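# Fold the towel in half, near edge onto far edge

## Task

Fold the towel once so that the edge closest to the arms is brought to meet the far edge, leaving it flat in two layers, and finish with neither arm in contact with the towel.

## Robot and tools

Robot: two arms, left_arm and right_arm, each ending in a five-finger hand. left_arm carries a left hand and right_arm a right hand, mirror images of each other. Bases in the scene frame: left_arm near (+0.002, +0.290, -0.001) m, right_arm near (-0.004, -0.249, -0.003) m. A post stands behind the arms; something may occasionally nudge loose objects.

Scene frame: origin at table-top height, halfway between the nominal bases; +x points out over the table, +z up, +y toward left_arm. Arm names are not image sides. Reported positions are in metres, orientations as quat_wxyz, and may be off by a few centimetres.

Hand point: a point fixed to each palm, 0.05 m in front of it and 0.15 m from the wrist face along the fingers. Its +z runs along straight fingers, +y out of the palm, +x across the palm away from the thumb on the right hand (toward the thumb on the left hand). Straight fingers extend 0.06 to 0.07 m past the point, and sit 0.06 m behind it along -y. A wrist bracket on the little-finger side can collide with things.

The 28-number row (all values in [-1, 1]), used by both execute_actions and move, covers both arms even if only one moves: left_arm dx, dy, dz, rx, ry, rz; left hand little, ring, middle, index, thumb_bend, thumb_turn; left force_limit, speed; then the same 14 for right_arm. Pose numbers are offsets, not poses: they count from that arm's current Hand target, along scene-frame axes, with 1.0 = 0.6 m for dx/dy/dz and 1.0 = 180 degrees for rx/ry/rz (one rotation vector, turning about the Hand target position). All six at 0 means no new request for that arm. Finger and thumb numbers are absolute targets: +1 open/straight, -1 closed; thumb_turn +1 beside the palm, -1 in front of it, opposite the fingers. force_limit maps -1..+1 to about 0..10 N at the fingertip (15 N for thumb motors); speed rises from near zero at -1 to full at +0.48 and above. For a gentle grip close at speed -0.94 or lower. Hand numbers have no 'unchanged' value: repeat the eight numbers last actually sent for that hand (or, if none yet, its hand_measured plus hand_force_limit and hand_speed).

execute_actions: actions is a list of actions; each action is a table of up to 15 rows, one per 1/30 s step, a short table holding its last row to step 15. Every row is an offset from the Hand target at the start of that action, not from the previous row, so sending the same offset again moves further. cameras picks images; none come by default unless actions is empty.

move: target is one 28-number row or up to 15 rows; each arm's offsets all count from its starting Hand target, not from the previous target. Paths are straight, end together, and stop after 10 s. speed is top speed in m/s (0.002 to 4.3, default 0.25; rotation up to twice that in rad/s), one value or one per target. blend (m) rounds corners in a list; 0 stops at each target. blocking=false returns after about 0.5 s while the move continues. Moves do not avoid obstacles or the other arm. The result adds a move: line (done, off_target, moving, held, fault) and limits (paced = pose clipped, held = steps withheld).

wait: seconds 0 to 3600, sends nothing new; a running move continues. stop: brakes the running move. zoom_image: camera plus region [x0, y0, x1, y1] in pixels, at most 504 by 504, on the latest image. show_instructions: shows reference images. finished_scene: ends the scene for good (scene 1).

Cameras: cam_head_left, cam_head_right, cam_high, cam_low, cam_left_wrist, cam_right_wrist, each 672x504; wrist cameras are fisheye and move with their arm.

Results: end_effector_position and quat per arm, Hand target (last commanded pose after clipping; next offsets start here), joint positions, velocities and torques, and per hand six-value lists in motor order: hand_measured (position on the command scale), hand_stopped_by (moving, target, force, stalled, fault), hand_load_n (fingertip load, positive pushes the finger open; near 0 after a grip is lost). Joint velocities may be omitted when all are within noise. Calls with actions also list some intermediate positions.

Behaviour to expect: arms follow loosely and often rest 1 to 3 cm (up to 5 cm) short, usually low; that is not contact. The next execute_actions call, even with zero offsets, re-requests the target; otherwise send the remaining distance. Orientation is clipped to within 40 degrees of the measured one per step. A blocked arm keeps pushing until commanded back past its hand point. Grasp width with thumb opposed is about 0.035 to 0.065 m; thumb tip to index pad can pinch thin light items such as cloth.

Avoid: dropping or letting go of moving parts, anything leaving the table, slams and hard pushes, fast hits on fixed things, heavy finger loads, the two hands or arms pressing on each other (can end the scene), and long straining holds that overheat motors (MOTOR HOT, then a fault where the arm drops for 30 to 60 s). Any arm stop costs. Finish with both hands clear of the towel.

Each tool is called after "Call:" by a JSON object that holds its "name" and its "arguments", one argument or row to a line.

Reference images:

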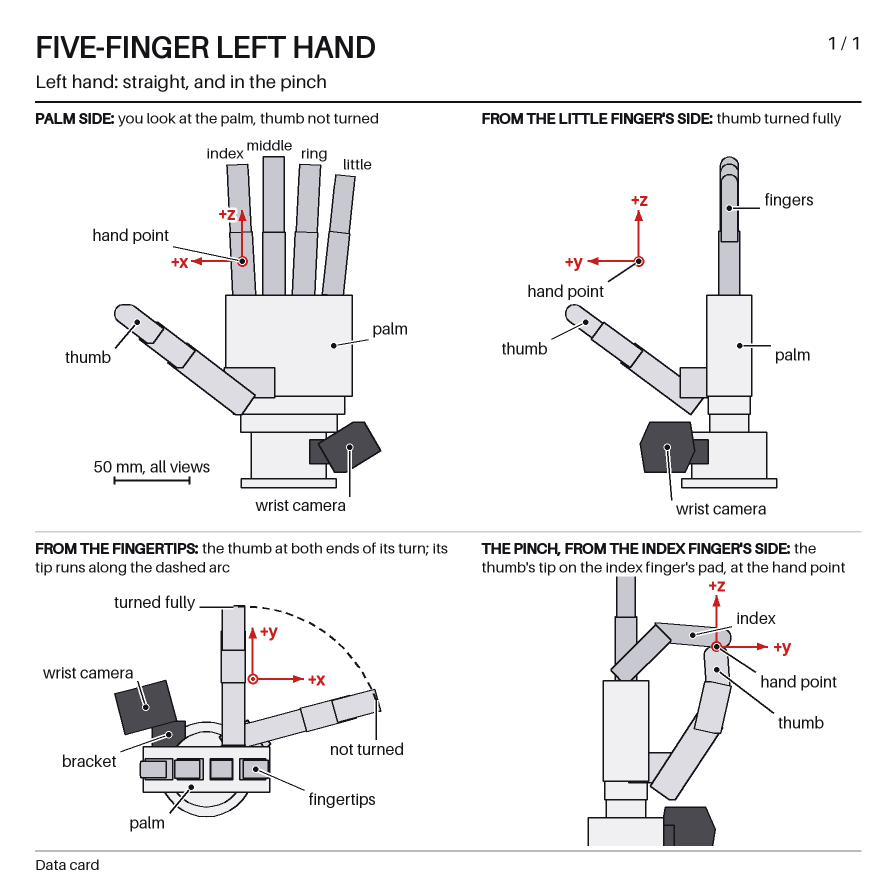

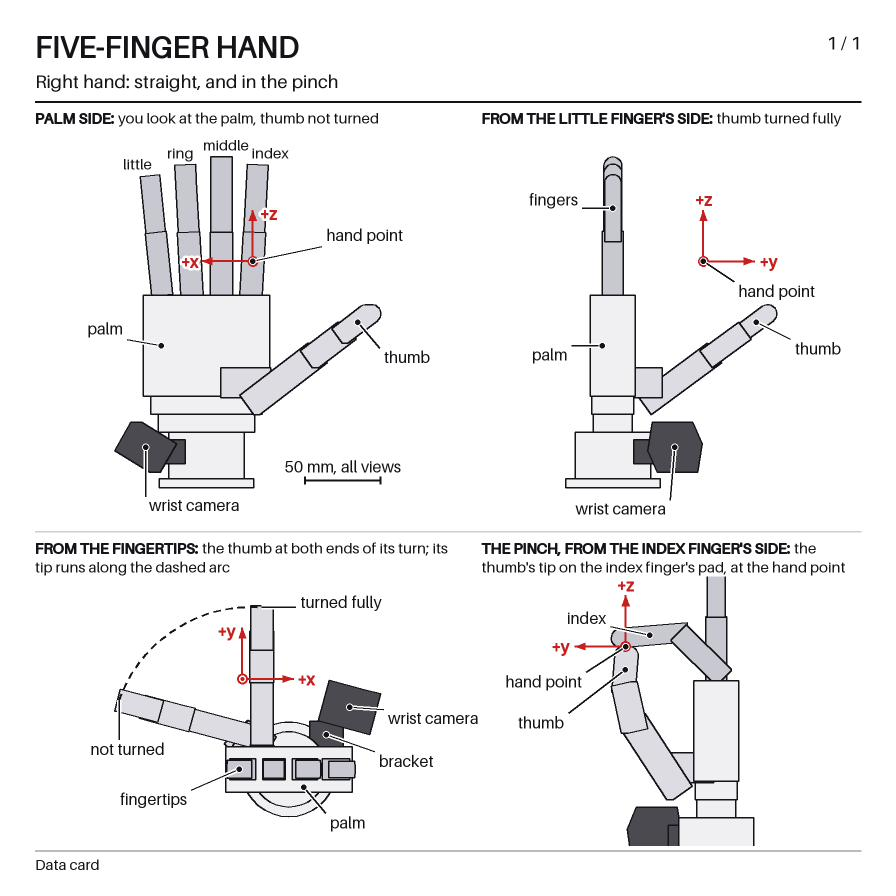

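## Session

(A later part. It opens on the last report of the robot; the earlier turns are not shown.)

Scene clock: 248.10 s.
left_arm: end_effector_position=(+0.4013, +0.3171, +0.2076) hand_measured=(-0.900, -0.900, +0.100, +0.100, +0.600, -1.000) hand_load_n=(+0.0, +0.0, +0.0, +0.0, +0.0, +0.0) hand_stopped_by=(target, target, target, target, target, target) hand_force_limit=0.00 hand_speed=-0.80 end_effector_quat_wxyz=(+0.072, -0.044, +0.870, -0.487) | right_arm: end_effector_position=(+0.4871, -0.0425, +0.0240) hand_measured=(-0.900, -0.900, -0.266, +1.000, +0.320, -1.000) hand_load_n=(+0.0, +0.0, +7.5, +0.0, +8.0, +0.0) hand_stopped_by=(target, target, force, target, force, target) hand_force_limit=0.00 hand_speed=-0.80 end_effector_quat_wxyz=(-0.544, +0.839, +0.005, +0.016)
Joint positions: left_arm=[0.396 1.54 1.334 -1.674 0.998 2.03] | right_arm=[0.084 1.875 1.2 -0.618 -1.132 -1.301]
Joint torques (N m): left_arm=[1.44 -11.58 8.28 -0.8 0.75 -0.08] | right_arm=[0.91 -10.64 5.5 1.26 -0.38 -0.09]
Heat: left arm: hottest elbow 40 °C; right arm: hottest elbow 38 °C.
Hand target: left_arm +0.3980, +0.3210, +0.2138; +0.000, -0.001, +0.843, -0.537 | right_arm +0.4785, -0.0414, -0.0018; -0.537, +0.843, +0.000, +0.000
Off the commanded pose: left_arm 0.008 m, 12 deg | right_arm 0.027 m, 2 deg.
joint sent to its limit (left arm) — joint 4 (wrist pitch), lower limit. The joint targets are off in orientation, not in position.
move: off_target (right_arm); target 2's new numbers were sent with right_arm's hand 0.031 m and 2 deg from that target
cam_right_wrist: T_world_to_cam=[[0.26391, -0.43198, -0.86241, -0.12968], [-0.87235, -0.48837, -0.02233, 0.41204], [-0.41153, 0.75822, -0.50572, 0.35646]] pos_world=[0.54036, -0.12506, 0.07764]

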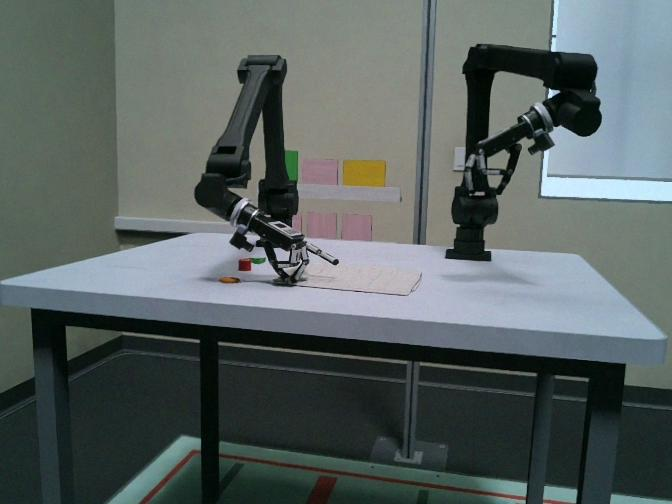

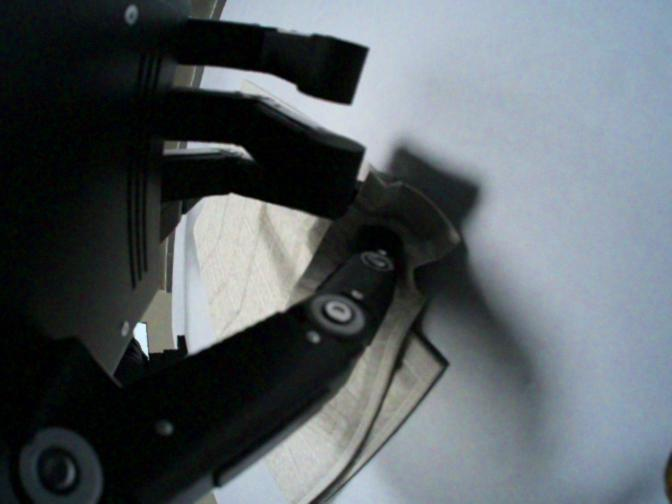

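Call:
{"name": "move", "arguments": {
  "target": [
    [0.1,-0.1,-0.05,0,0,0,-0.9,-0.9,0.1,0.1,0.6,-1,0,-0.8,0,0,0.09,0,0,0,-0.9,-0.9,-0.35,1,0.15,-1,0,-0.8]
  ],
  "cameras": ["cam_low","cam_high","cam_right_wrist","cam_left_wrist"],
  "speed": 0.06
}}

Call:
{"name": "zoom_image", "arguments": {
  "camera": "cam_high",
  "region": [260, 190, 380, 320]
}}

Call:
{"name": "zoom_image", "arguments": {
  "camera": "cam_low",
  "region": [240, 200, 440, 310]
}}

Scene clock: 250.80 s.
left_arm: end_effector_position=(+0.4489, +0.2645, +0.1757) hand_measured=(-0.900, -0.900, +0.100, +0.100, +0.600, -1.000) hand_load_n=(+0.0, +0.0, -0.5, +0.0, +0.0, +0.0) hand_stopped_by=(target, target, target, target, target, target) hand_force_limit=0.00 hand_speed=-0.80 end_effector_quat_wxyz=(+0.018, -0.016, +0.849, -0.527) | right_arm: end_effector_position=(+0.4701, -0.0453, +0.0403) hand_measured=(-0.900, -0.900, -0.266, +1.000, +0.320, -1.000) hand_load_n=(+0.5, +0.0, +7.5, +0.0, +7.5, +0.5) hand_stopped_by=(target, target, force, target, force, target) hand_force_limit=0.00 hand_speed=-0.80 end_effector_quat_wxyz=(-0.538, +0.843, -0.012, -0.010)
Joint positions: left_arm=[0.263 1.725 1.436 -1.674 1.07 2.026] | right_arm=[0.084 1.837 1.2 -0.72 -1.125 -1.303]
Joint torques (N m): left_arm=[-0.85 -12.04 11.07 -0.88 0.96 -0.18] | right_arm=[0.97 -13.63 8.64 0.18 -0.72 -0.04]
Heat: left arm: hottest elbow 40 °C; right arm: hottest elbow 38 °C.
Hand target: left_arm +0.4581, +0.2610, +0.1838; +0.000, -0.001, +0.843, -0.537 | right_arm +0.4786, -0.0413, +0.0522; -0.537, +0.843, +0.000, +0.000
Off the commanded pose: left_arm 0.013 m, 3 deg | right_arm 0.015 m, 2 deg.
joint sent to its limit (left arm) — joint 4 (wrist pitch), lower limit. The joint targets are off in orientation, not in position.
move: off_target (left_arm, right_arm)
cam_left_wrist: T_world_to_cam=[[-0.29333, -0.42648, 0.85561, 0.09312], [-0.82522, 0.56481, -0.00138, 0.21605], [-0.48267, -0.70647, -0.51762, 0.61343]] pos_world=[0.50169, 0.35106, 0.23815]
cam_right_wrist: T_world_to_cam=[[0.21008, -0.44383, -0.87114, -0.08719], [-0.87224, -0.4876, 0.03808, 0.39381], [-0.44167, 0.75184, -0.48956, 0.37292]] pos_world=[0.52652, -0.12705, 0.09162]
Images, in order (width x height): cam_high 672x504, cam_low 672x504, cam_left_wrist 672x504, cam_right_wrist 672x504.

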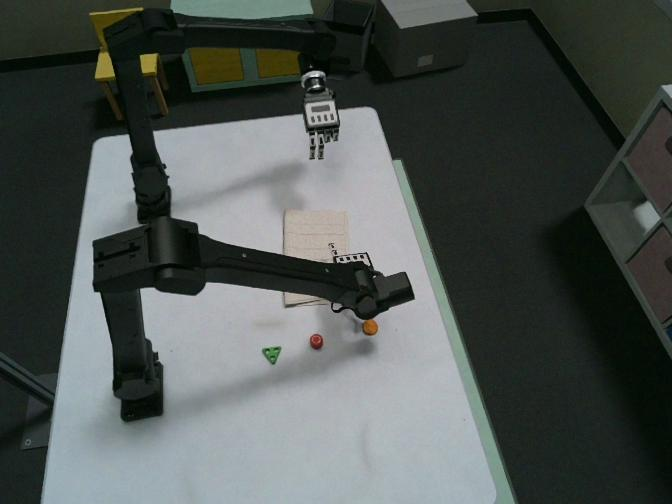

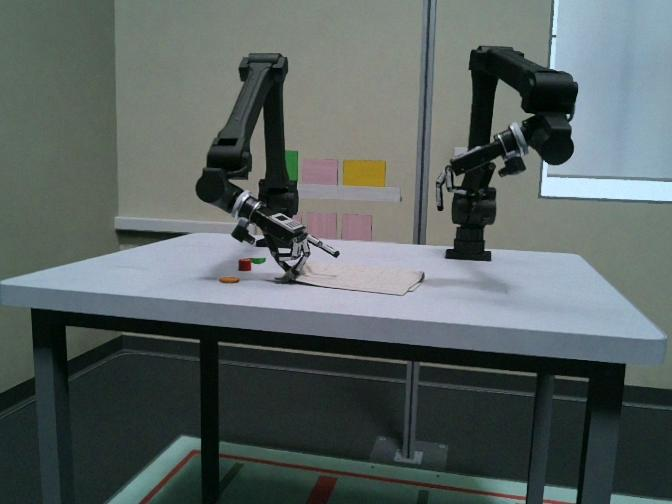

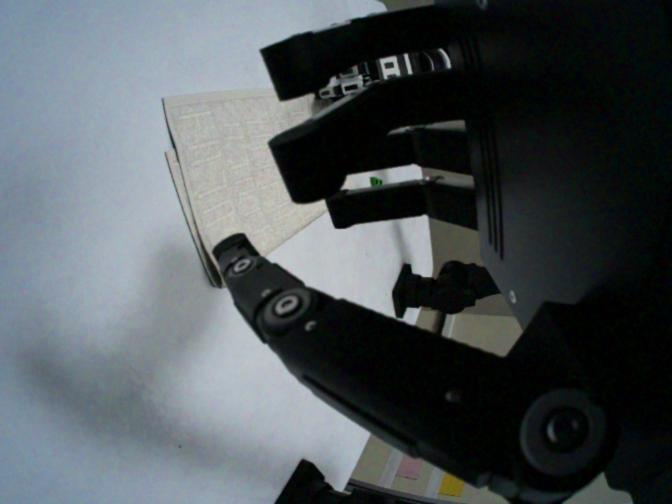

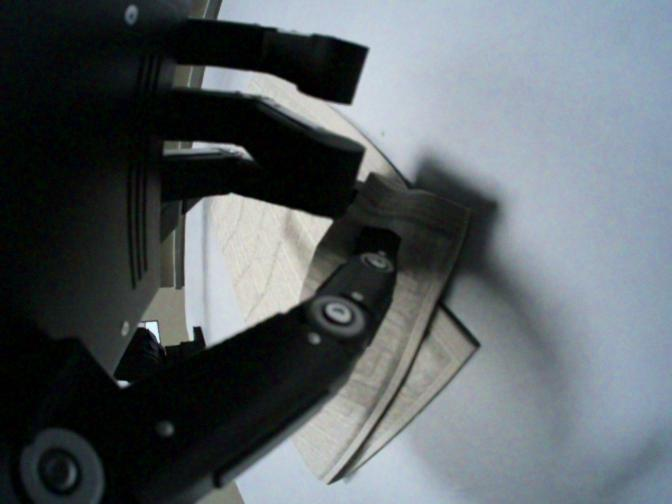

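Scaled by 3.877.

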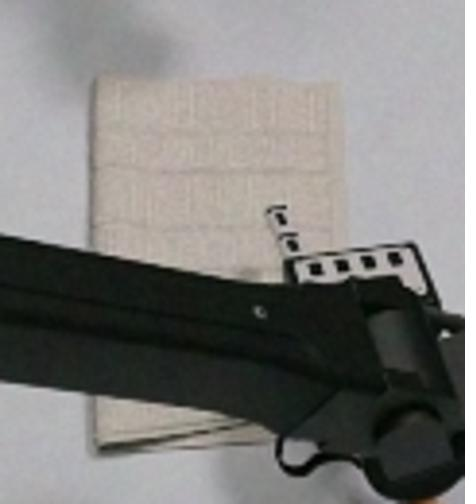

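Scaled by 2.520.

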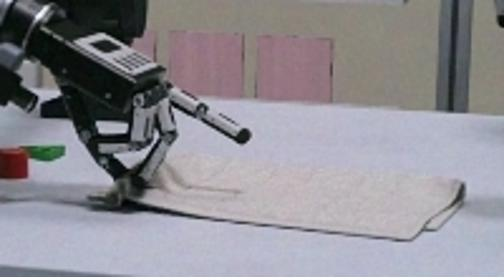

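Call:
{"name": "move", "arguments": {
  "target": [
    [0.0698,-0.1683,-0.1397,0,0,0,-0.9,-0.9,0.1,0.1,0.6,-1,0,-0.8,0,0,0,0,0,0,-0.9,-0.9,-0.35,1,0.15,-1,0,-0.8],
    [0.0698,-0.2033,-0.215,0,0,0,-0.9,-0.9,0.1,0.1,0.6,-1,0,-0.8,0,0,0,0,0,0,-0.9,-0.9,-0.35,1,0.15,-1,0,-0.8]
  ],
  "cameras": ["cam_low","cam_high","cam_left_wrist"],
  "speed": 0.1
}}

Call:
{"name": "zoom_image", "arguments": {
  "camera": "cam_left_wrist",
  "region": [80, 120, 420, 480]
}}

Scene clock: 255.17 s.
left_arm: end_effector_position=(+0.4998, +0.1450, +0.0585) hand_measured=(-0.900, -0.900, +0.100, +0.100, +0.600, -1.000) hand_load_n=(+0.0, +0.5, +0.0, +0.0, +0.0, +0.0) hand_stopped_by=(target, target, target, target, target, target) hand_force_limit=0.00 hand_speed=-0.80 end_effector_quat_wxyz=(+0.003, -0.002, +0.844, -0.537) | right_arm: end_effector_position=(+0.4701, -0.0453, +0.0403) hand_measured=(-0.900, -0.900, -0.266, +1.000, +0.320, -1.000) hand_load_n=(+0.0, +0.0, +7.5, -0.5, +7.5, +0.5) hand_stopped_by=(target, target, force, target, force, target) hand_force_limit=0.00 hand_speed=-0.80 end_effector_quat_wxyz=(-0.538, +0.843, -0.012, -0.010)
Joint positions: left_arm=[0.017 1.881 1.33 -1.025 1.133 1.581] | right_arm=[0.084 1.837 1.2 -0.72 -1.125 -1.303]
Joint torques (N m): left_arm=[-0.62 -14.33 7.28 0.88 1.04 -0.21] | right_arm=[0.97 -13.63 8.64 0.17 -0.72 -0.04]
Heat: left arm: hottest elbow 40 °C; right arm: hottest elbow 38 °C.
Hand target: left_arm +0.4999, +0.1389, +0.0549; +0.000, -0.001, +0.843, -0.537 | right_arm +0.4786, -0.0413, +0.0522; -0.537, +0.843, +0.000, +0.000
Off the commanded pose: left_arm 0.007 m, 0 deg | right_arm 0.015 m, 2 deg.
move: done
cam_left_wrist: T_world_to_cam=[[-0.30131, -0.39667, 0.8671, 0.15641], [-0.80302, 0.59592, -0.00643, 0.31002], [-0.51417, -0.69824, -0.49809, 0.50621]] pos_world=[0.55636, 0.23076, 0.11851]
Images, in order (width x height): cam_high 672x504, cam_low 672x504, cam_left_wrist 672x504.

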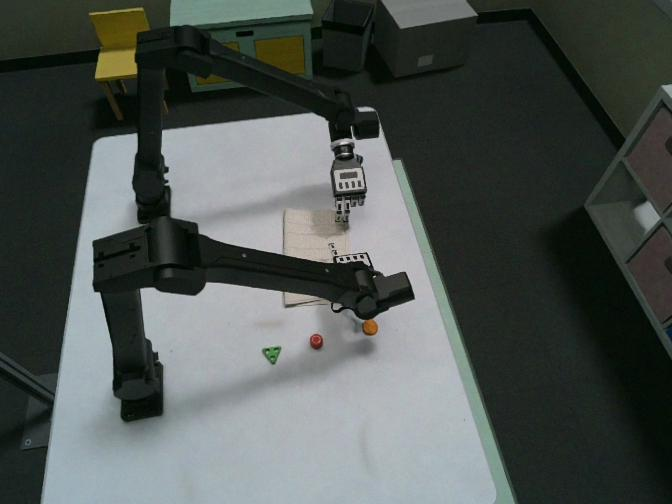

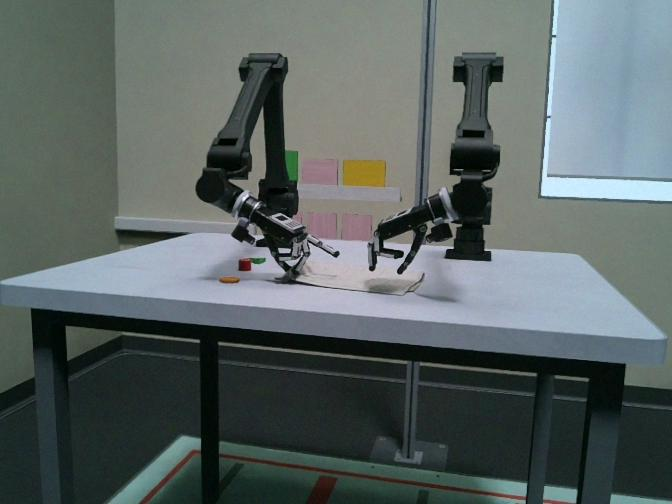

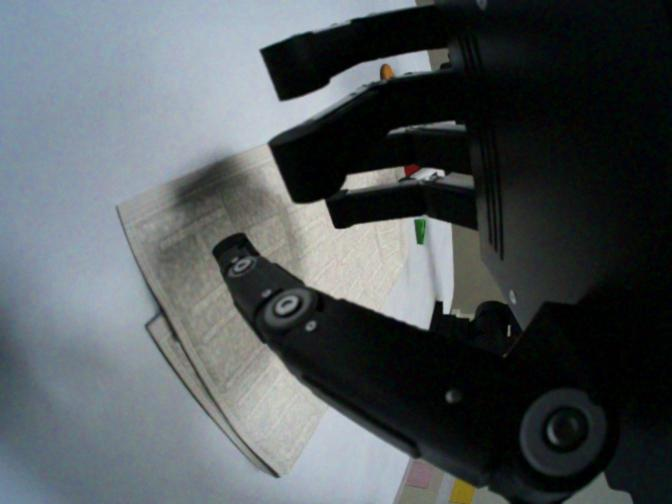

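Scaled by 1.400 from the camera's image (finer frame: 960x720).

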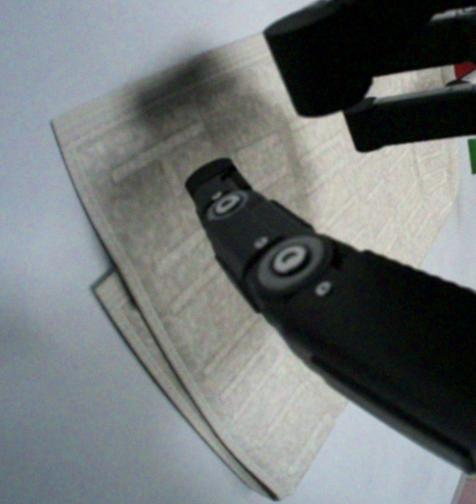

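Call:
{"name": "move", "arguments": {
  "target": [
    [0.011,0,-0.075,0,0,0,-0.9,-0.9,0.1,0.1,0.6,-1,0,-0.4,0,0,0,0,0,0,-0.9,-0.9,-0.35,1,0.15,-1,0,-0.8],
    [0.011,0,-0.098,0,0,0,-0.9,-0.9,-0.35,-0.35,0.15,-1,0,-0.8,0,0,0,0,0,0,-0.9,-0.9,-0.35,1,0.15,-1,0,-0.8]
  ],
  "cameras": ["cam_low","cam_left_wrist"],
  "speed": 0.03
}}

Call:
{"name": "zoom_image", "arguments": {
  "camera": "cam_low",
  "region": [240, 200, 440, 310]
}}

Scene clock: 259.37 s.
left_arm: end_effector_position=(+0.5110, +0.1429, +0.0181) hand_measured=(-0.900, -0.900, -0.230, -0.322, +0.376, -1.000) hand_load_n=(+0.0, +0.0, +5.5, +5.5, +7.0, +0.0) hand_stopped_by=(target, target, force, force, force, target) hand_force_limit=0.00 hand_speed=-0.80 end_effector_quat_wxyz=(+0.010, -0.003, +0.840, -0.543) | right_arm: end_effector_position=(+0.4700, -0.0450, +0.0403) hand_measured=(-0.900, -0.900, -0.266, +1.000, +0.320, -1.000) hand_load_n=(+0.5, +0.0, +7.5, +0.0, +7.5, +0.5) hand_stopped_by=(target, target, force, target, force, target) hand_force_limit=0.00 hand_speed=-0.80 end_effector_quat_wxyz=(-0.538, +0.843, -0.011, -0.010)
Joint positions: left_arm=[0.017 1.956 1.317 -0.907 1.148 1.56] | right_arm=[0.085 1.837 1.2 -0.72 -1.125 -1.303]
Joint torques (N m): left_arm=[-0.56 -12.63 6.08 1.03 0.32 0.05] | right_arm=[0.91 -13.63 8.62 0.17 -0.72 -0.04]
Heat: left arm: hottest elbow 40 °C; right arm: hottest elbow 38 °C.
Hand target: left_arm +0.5066, +0.1389, -0.0039; +0.000, -0.001, +0.843, -0.537 | right_arm +0.4786, -0.0413, +0.0522; -0.537, +0.843, +0.000, +0.000
Off the commanded pose: left_arm 0.023 m, 1 deg | right_arm 0.015 m, 2 deg.
move: off_target (left_arm); target 2's new numbers were sent with left_arm's hand 0.027 m and 1 deg from that target
cam_left_wrist: T_world_to_cam=[[-0.30732, -0.38654, 0.86957, 0.19552], [-0.80816, 0.58848, -0.02403, 0.32412], [-0.50243, -0.71013, -0.49323, 0.48604]] pos_world=[0.56623, 0.22999, 0.0775]

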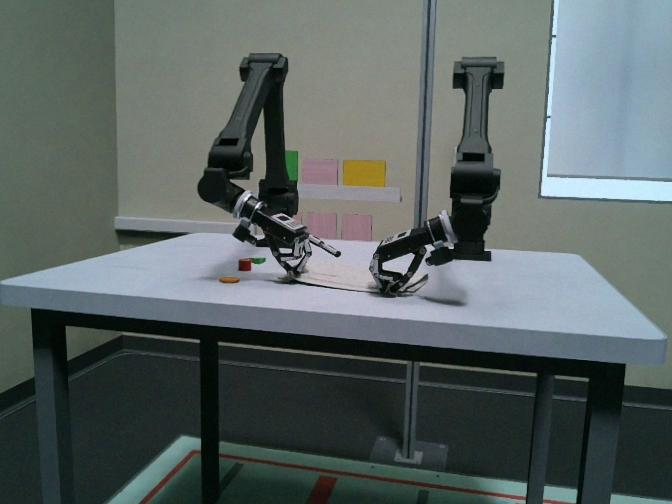

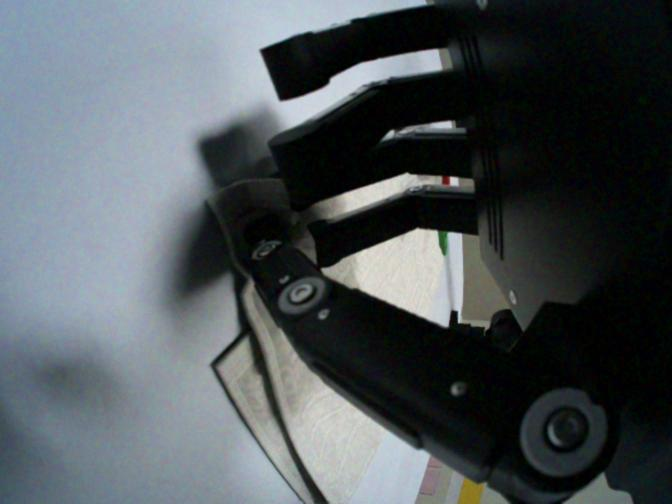

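Scaled by 2.520.

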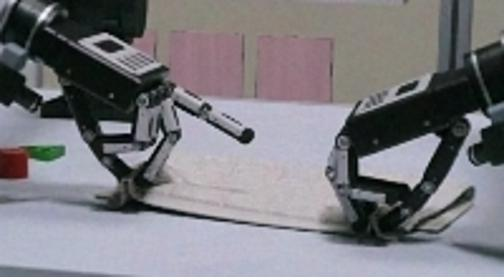

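Call:
{"name": "move", "arguments": {
  "target": [
    [-0.0527,0,0.2065,0,0,0,-0.9,-0.9,-0.35,-0.35,0.15,-1,0,-0.8,-0.0477,0,0.1297,0,0,0,-0.9,-0.9,-0.35,1,0.15,-1,0,-0.8],
    [-0.1443,0,0.2565,0,0,0,-0.9,-0.9,-0.35,-0.35,0.15,-1,0,-0.8,-0.1143,0,0.163,0,0,0,-0.9,-0.9,-0.35,1,0.15,-1,0,-0.8]
  ],
  "cameras": ["all"],
  "speed": 0.06,
  "blend": 0.02
}}

Call:
{"name": "zoom_image", "arguments": {
  "camera": "cam_low",
  "region": [220, 190, 460, 310]
}}

Scene clock: 263.83 s.
left_arm: end_effector_position=(+0.4240, +0.1428, +0.1432) hand_measured=(-0.900, -0.900, -0.230, -0.322, +0.376, -1.000) hand_load_n=(+0.0, +0.0, +4.5, +5.5, +8.0, +0.0) hand_stopped_by=(target, target, force, force, force, target) hand_force_limit=0.00 hand_speed=-0.80 end_effector_quat_wxyz=(-0.001, -0.010, +0.843, -0.538) | right_arm: end_effector_position=(+0.4163, -0.0448, +0.1485) hand_measured=(-0.900, -0.900, -0.266, +1.000, +0.320, -1.000) hand_load_n=(+0.0, +0.0, +7.5, -0.5, +7.5, +0.5) hand_stopped_by=(target, target, force, target, force, target) hand_force_limit=0.00 hand_speed=-0.80 end_effector_quat_wxyz=(-0.540, +0.842, +0.001, +0.007)
Joint positions: left_arm=[0.016 1.605 1.193 -1.162 1.137 1.56] | right_arm=[0.098 1.547 1.137 -0.884 -1.122 -1.278]
Joint torques (N m): left_arm=[-0.5 -12.98 7.9 -0.4 0.82 0.03] | right_arm=[1.2 -10.81 7.46 0.29 -0.63 0.07]
Heat: left arm: hottest elbow 40 °C; right arm: hottest elbow 38 °C.
Hand target: left_arm +0.4199, +0.1389, +0.1500; +0.000, -0.001, +0.843, -0.537 | right_arm +0.4099, -0.0413, +0.1500; -0.537, +0.843, +0.000, +0.000
Off the commanded pose: left_arm 0.009 m, 1 deg | right_arm 0.007 m, 1 deg.
move: done
cam_left_wrist: T_world_to_cam=[[-0.28372, -0.39491, 0.87381, 0.05048], [-0.80783, 0.5894, 0.00408, 0.25251], [-0.51664, -0.70473, -0.48625, 0.50823]] pos_world=[0.48088, 0.22927, 0.20199]
cam_right_wrist: T_world_to_cam=[[0.24657, -0.43993, -0.86352, 0.00237], [-0.87182, -0.48982, 0.00061, 0.34837], [-0.42323, 0.75269, -0.50432, 0.39636]] pos_world=[0.47088, -0.12665, 0.20173]

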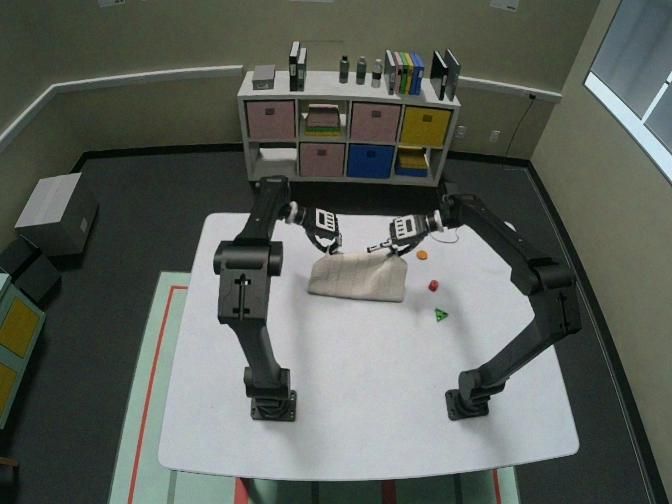

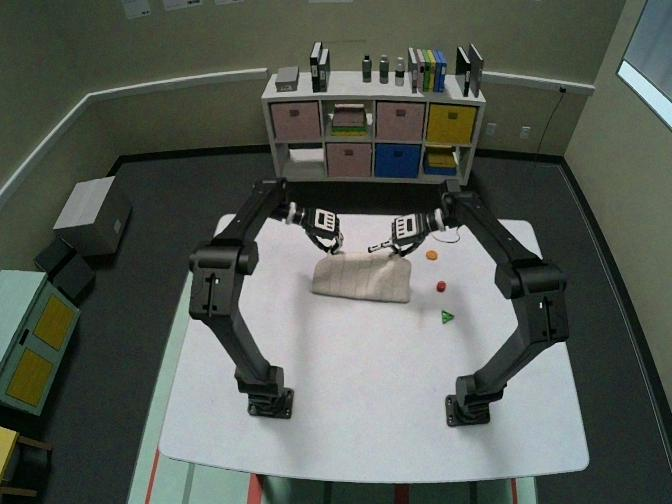

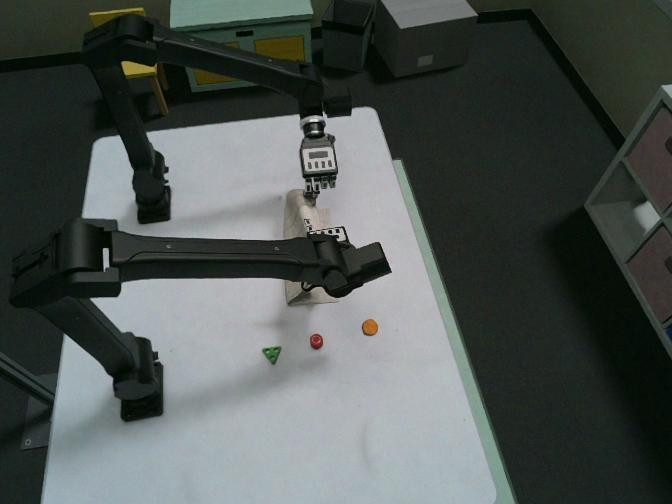

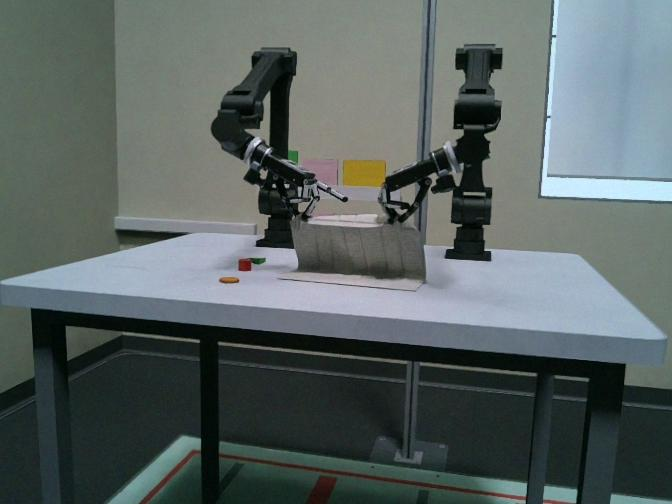

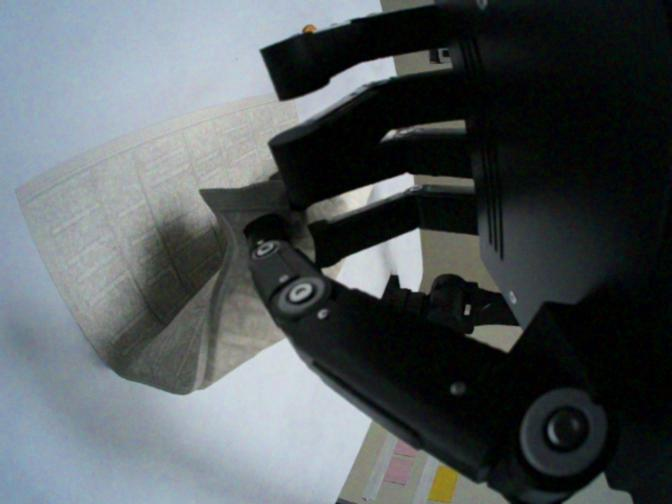

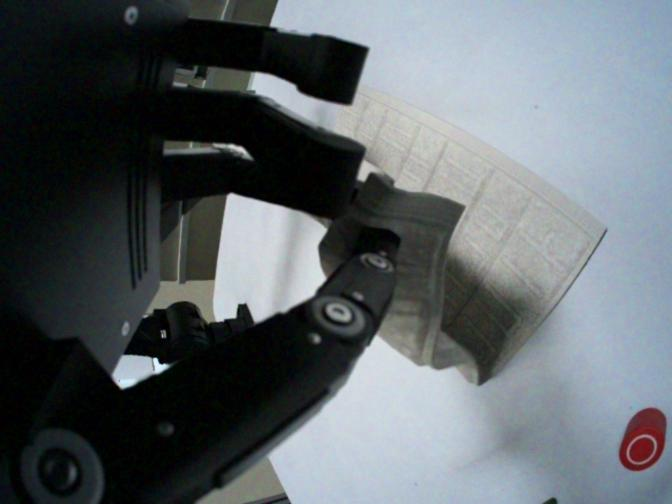

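Scaled by 2.100.

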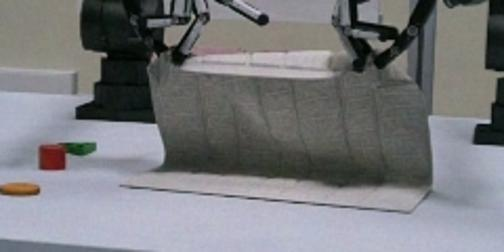

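Call:
{"name": "move", "arguments": {
  "target": [
    [0.015,0,-0.075,0,0,0,-0.9,-0.9,-0.35,-0.35,0.15,-1,0,-0.8,0,0,-0.075,0,0,0,-0.9,-0.9,-0.35,1,0.15,-1,0,-0.8],
    [0.03,0,-0.15,0,0,0,-0.9,-0.9,-0.35,-0.35,0.15,-1,0,-0.8,0.01,0,-0.15,0,0,0,-0.9,-0.9,-0.35,1,0.15,-1,0,-0.8]
  ],
  "cameras": ["all"],
  "speed": 0.06,
  "blend": 0.02
}}

Call:
{"name": "zoom_image", "arguments": {
  "camera": "cam_low",
  "region": [220, 190, 460, 310]
}}

Call:
{"name": "zoom_image", "arguments": {
  "camera": "cam_high",
  "region": [260, 190, 380, 320]
}}

Scene clock: 266.77 s.
left_arm: end_effector_position=(+0.4363, +0.1430, +0.0650) hand_measured=(-0.900, -0.900, -0.230, -0.322, +0.376, -1.000) hand_load_n=(+0.0, +0.0, +4.5, +5.0, +8.0, +0.0) hand_stopped_by=(target, target, force, force, force, target) hand_force_limit=0.00 hand_speed=-0.80 end_effector_quat_wxyz=(-0.001, -0.010, +0.843, -0.538) | right_arm: end_effector_position=(+0.4170, -0.0447, +0.0667) hand_measured=(-0.900, -0.900, -0.266, +1.000, +0.320, -1.000) hand_load_n=(+0.0, +0.0, +7.5, +0.0, +7.5, +0.5) hand_stopped_by=(target, target, force, target, force, target) hand_force_limit=0.00 hand_speed=-0.80 end_effector_quat_wxyz=(-0.539, +0.842, -0.002, +0.003)
Joint positions: left_arm=[0.016 1.735 1.13 -0.969 1.137 1.561] | right_arm=[0.098 1.663 1.034 -0.673 -1.122 -1.278]
Joint torques (N m): left_arm=[-0.44 -11.69 7.05 0.73 0.84 0.03] | right_arm=[1.08 -9.82 6.64 1.17 -0.67 0.04]
Heat: left arm: hottest elbow 40 °C; right arm: hottest elbow 38 °C.
Hand target: left_arm +0.4379, +0.1389, +0.0600; +0.000, -0.001, +0.843, -0.537 | right_arm +0.4160, -0.0413, +0.0600; -0.537, +0.843, +0.000, +0.000
Off the commanded pose: left_arm 0.007 m, 1 deg | right_arm 0.008 m, 0 deg.
move: done
cam_left_wrist: T_world_to_cam=[[-0.28414, -0.39509, 0.87359, 0.12262], [-0.80756, 0.58978, 0.00407, 0.26249], [-0.51683, -0.70432, -0.48664, 0.47668]] pos_world=[0.49318, 0.22937, 0.12379]
cam_right_wrist: T_world_to_cam=[[0.23936, -0.4407, -0.86515, -0.06525], [-0.87184, -0.48972, 0.00825, 0.34854], [-0.42732, 0.7523, -0.50144, 0.35688]] pos_world=[0.47199, -0.12655, 0.11963]

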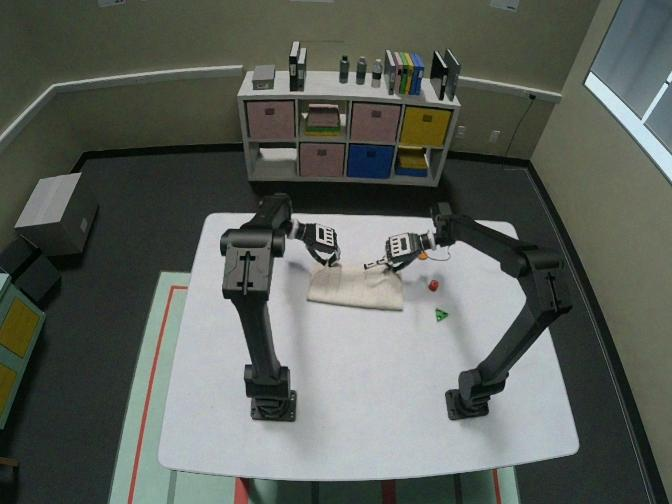

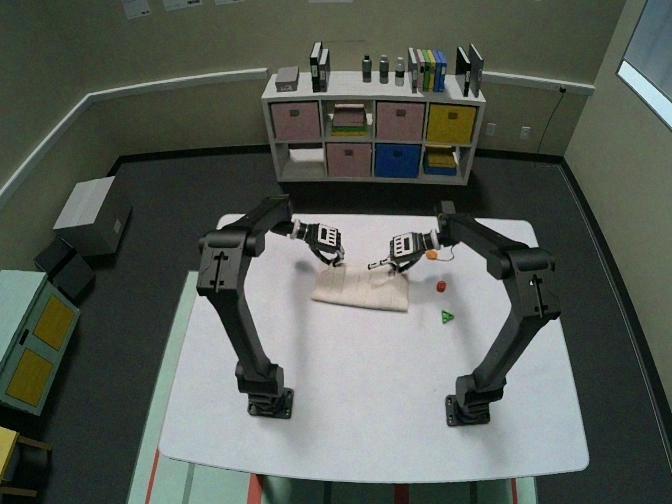

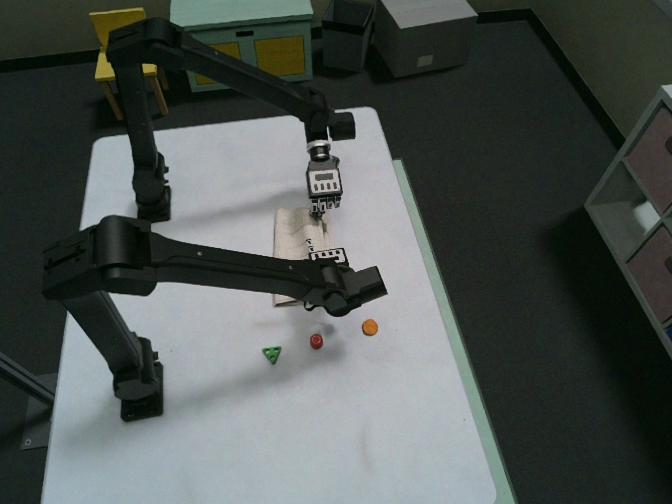

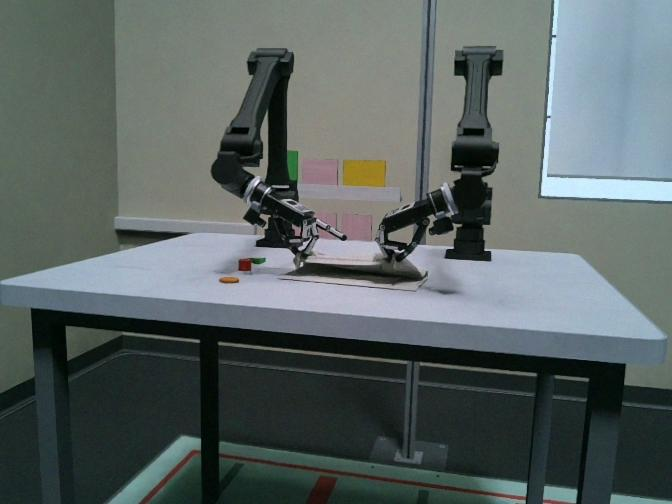

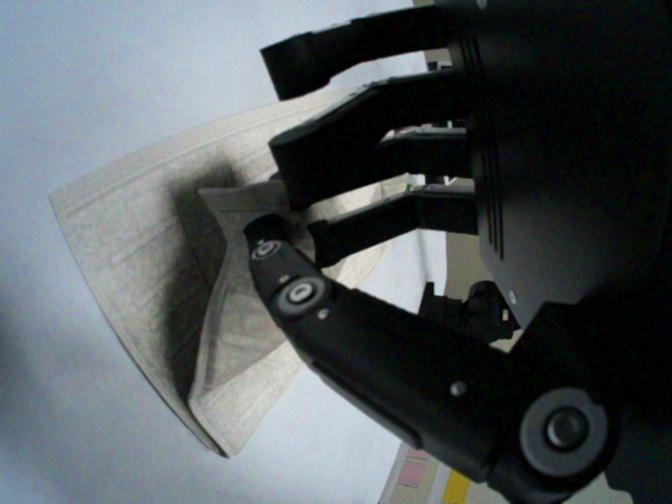

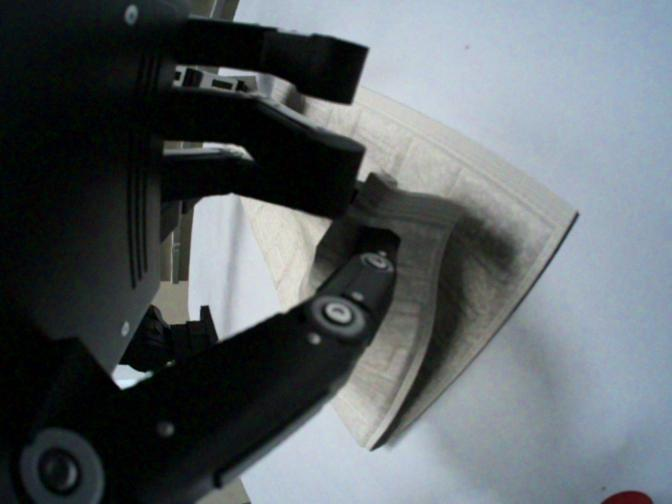

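Scaled by 2.100.

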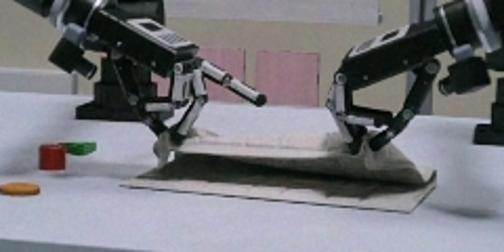

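Scaled by 3.877.

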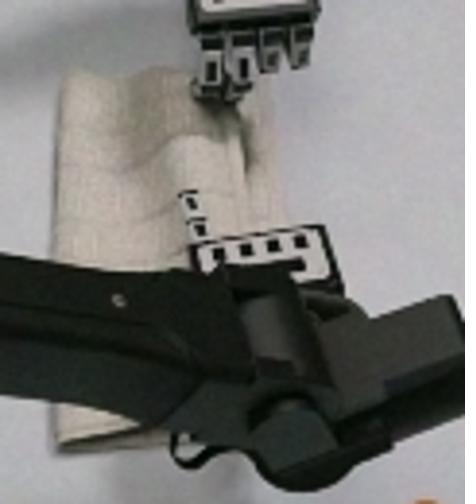

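Call:
{"name": "move", "arguments": {
  "target": [
    [0.0085,0,-0.01,0,0,0,-0.9,-0.9,-0.35,-0.35,0.15,-1,0,-0.8,-0.029,0.002,-0.01,0,0,0,-0.9,-0.9,-0.35,1,0.15,-1,0,-0.8],
    [0.0085,0,-0.0533,0,0,0,-0.9,-0.9,-0.35,-0.35,0.15,-1,0,-0.8,-0.029,0.002,-0.045,0,0,0,-0.9,-0.9,-0.35,1,0.15,-1,0,-0.8]
  ],
  "cameras": ["cam_low","cam_left_wrist","cam_right_wrist"],
  "speed": 0.04
}}

Call:
{"name": "zoom_image", "arguments": {
  "camera": "cam_low",
  "region": [220, 190, 460, 310]
}}

Scene clock: 273.43 s.
left_arm: end_effector_position=(+0.4421, +0.1430, +0.0340) hand_measured=(-0.900, -0.900, -0.230, -0.322, +0.376, -1.000) hand_load_n=(+0.0, +0.0, +5.0, +5.0, +8.0, +0.0) hand_stopped_by=(target, target, force, force, force, target) hand_force_limit=0.00 hand_speed=-0.80 end_effector_quat_wxyz=(-0.001, -0.009, +0.843, -0.538) | right_arm: end_effector_position=(+0.4012, -0.0442, +0.0399) hand_measured=(-0.900, -0.900, -0.266, +1.000, +0.320, -1.000) hand_load_n=(+0.0, +0.0, +7.5, +0.0, +7.5, +0.5) hand_stopped_by=(target, target, force, target, force, target) hand_force_limit=0.00 hand_speed=-0.80 end_effector_quat_wxyz=(-0.539, +0.842, +0.000, +0.006)
Joint positions: left_arm=[0.016 1.797 1.119 -0.895 1.137 1.561] | right_arm=[0.103 1.672 0.955 -0.568 -1.12 -1.265]
Joint torques (N m): left_arm=[-0.56 -12.04 6.67 0.76 0.84 0.03] | right_arm=[1.2 -9.58 6.13 1.36 -0.66 0.07]
Heat: left arm: hottest elbow 40 °C; right arm: hottest elbow 37 °C.
Hand target: left_arm +0.4430, +0.1389, +0.0280; +0.000, -0.001, +0.843, -0.537 | right_arm +0.3986, -0.0402, +0.0329; -0.537, +0.843, -0.001, +0.000
Off the commanded pose: left_arm 0.007 m, 1 deg | right_arm 0.008 m, 1 deg.
move: done
cam_left_wrist: T_world_to_cam=[[-0.28578, -0.39514, 0.87304, 0.15217], [-0.80756, 0.58977, 0.00258, 0.26738], [-0.51591, -0.7043, -0.48765, 0.46434]] pos_world=[0.49897, 0.22947, 0.09289]
cam_right_wrist: T_world_to_cam=[[0.24433, -0.44047, -0.86388, -0.08643], [-0.87191, -0.48966, 0.00306, 0.3354], [-0.42435, 0.75248, -0.50369, 0.33518]] pos_world=[0.45579, -0.12605, 0.09313]

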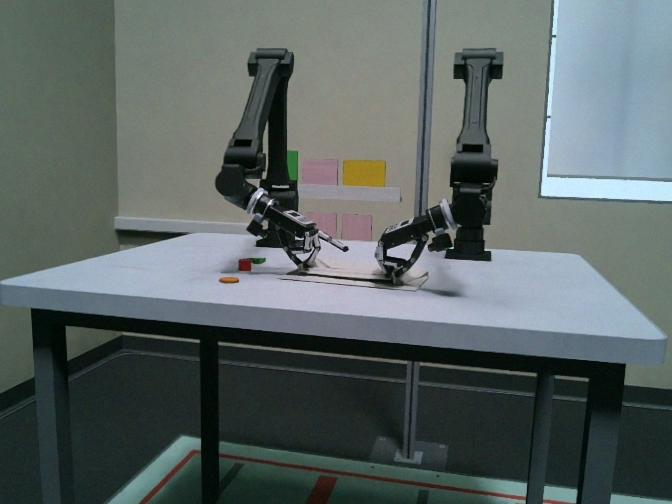

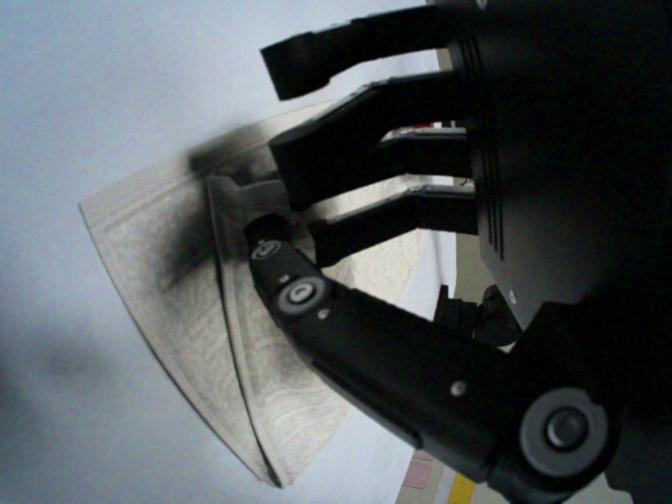

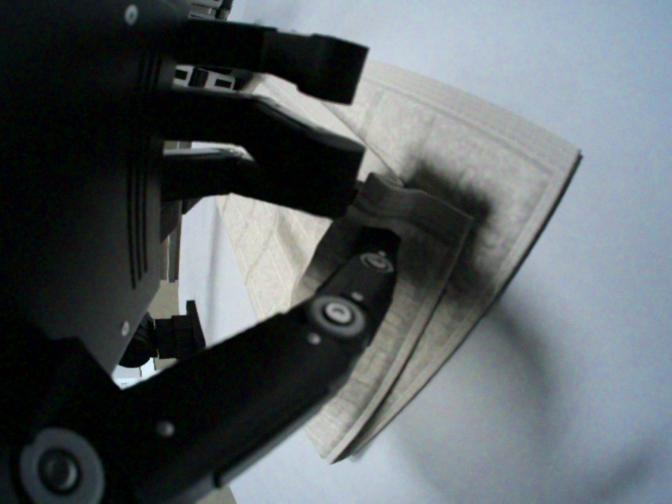

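Scaled by 2.100.

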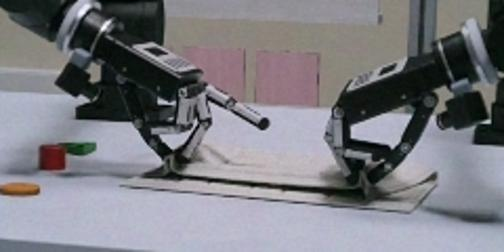

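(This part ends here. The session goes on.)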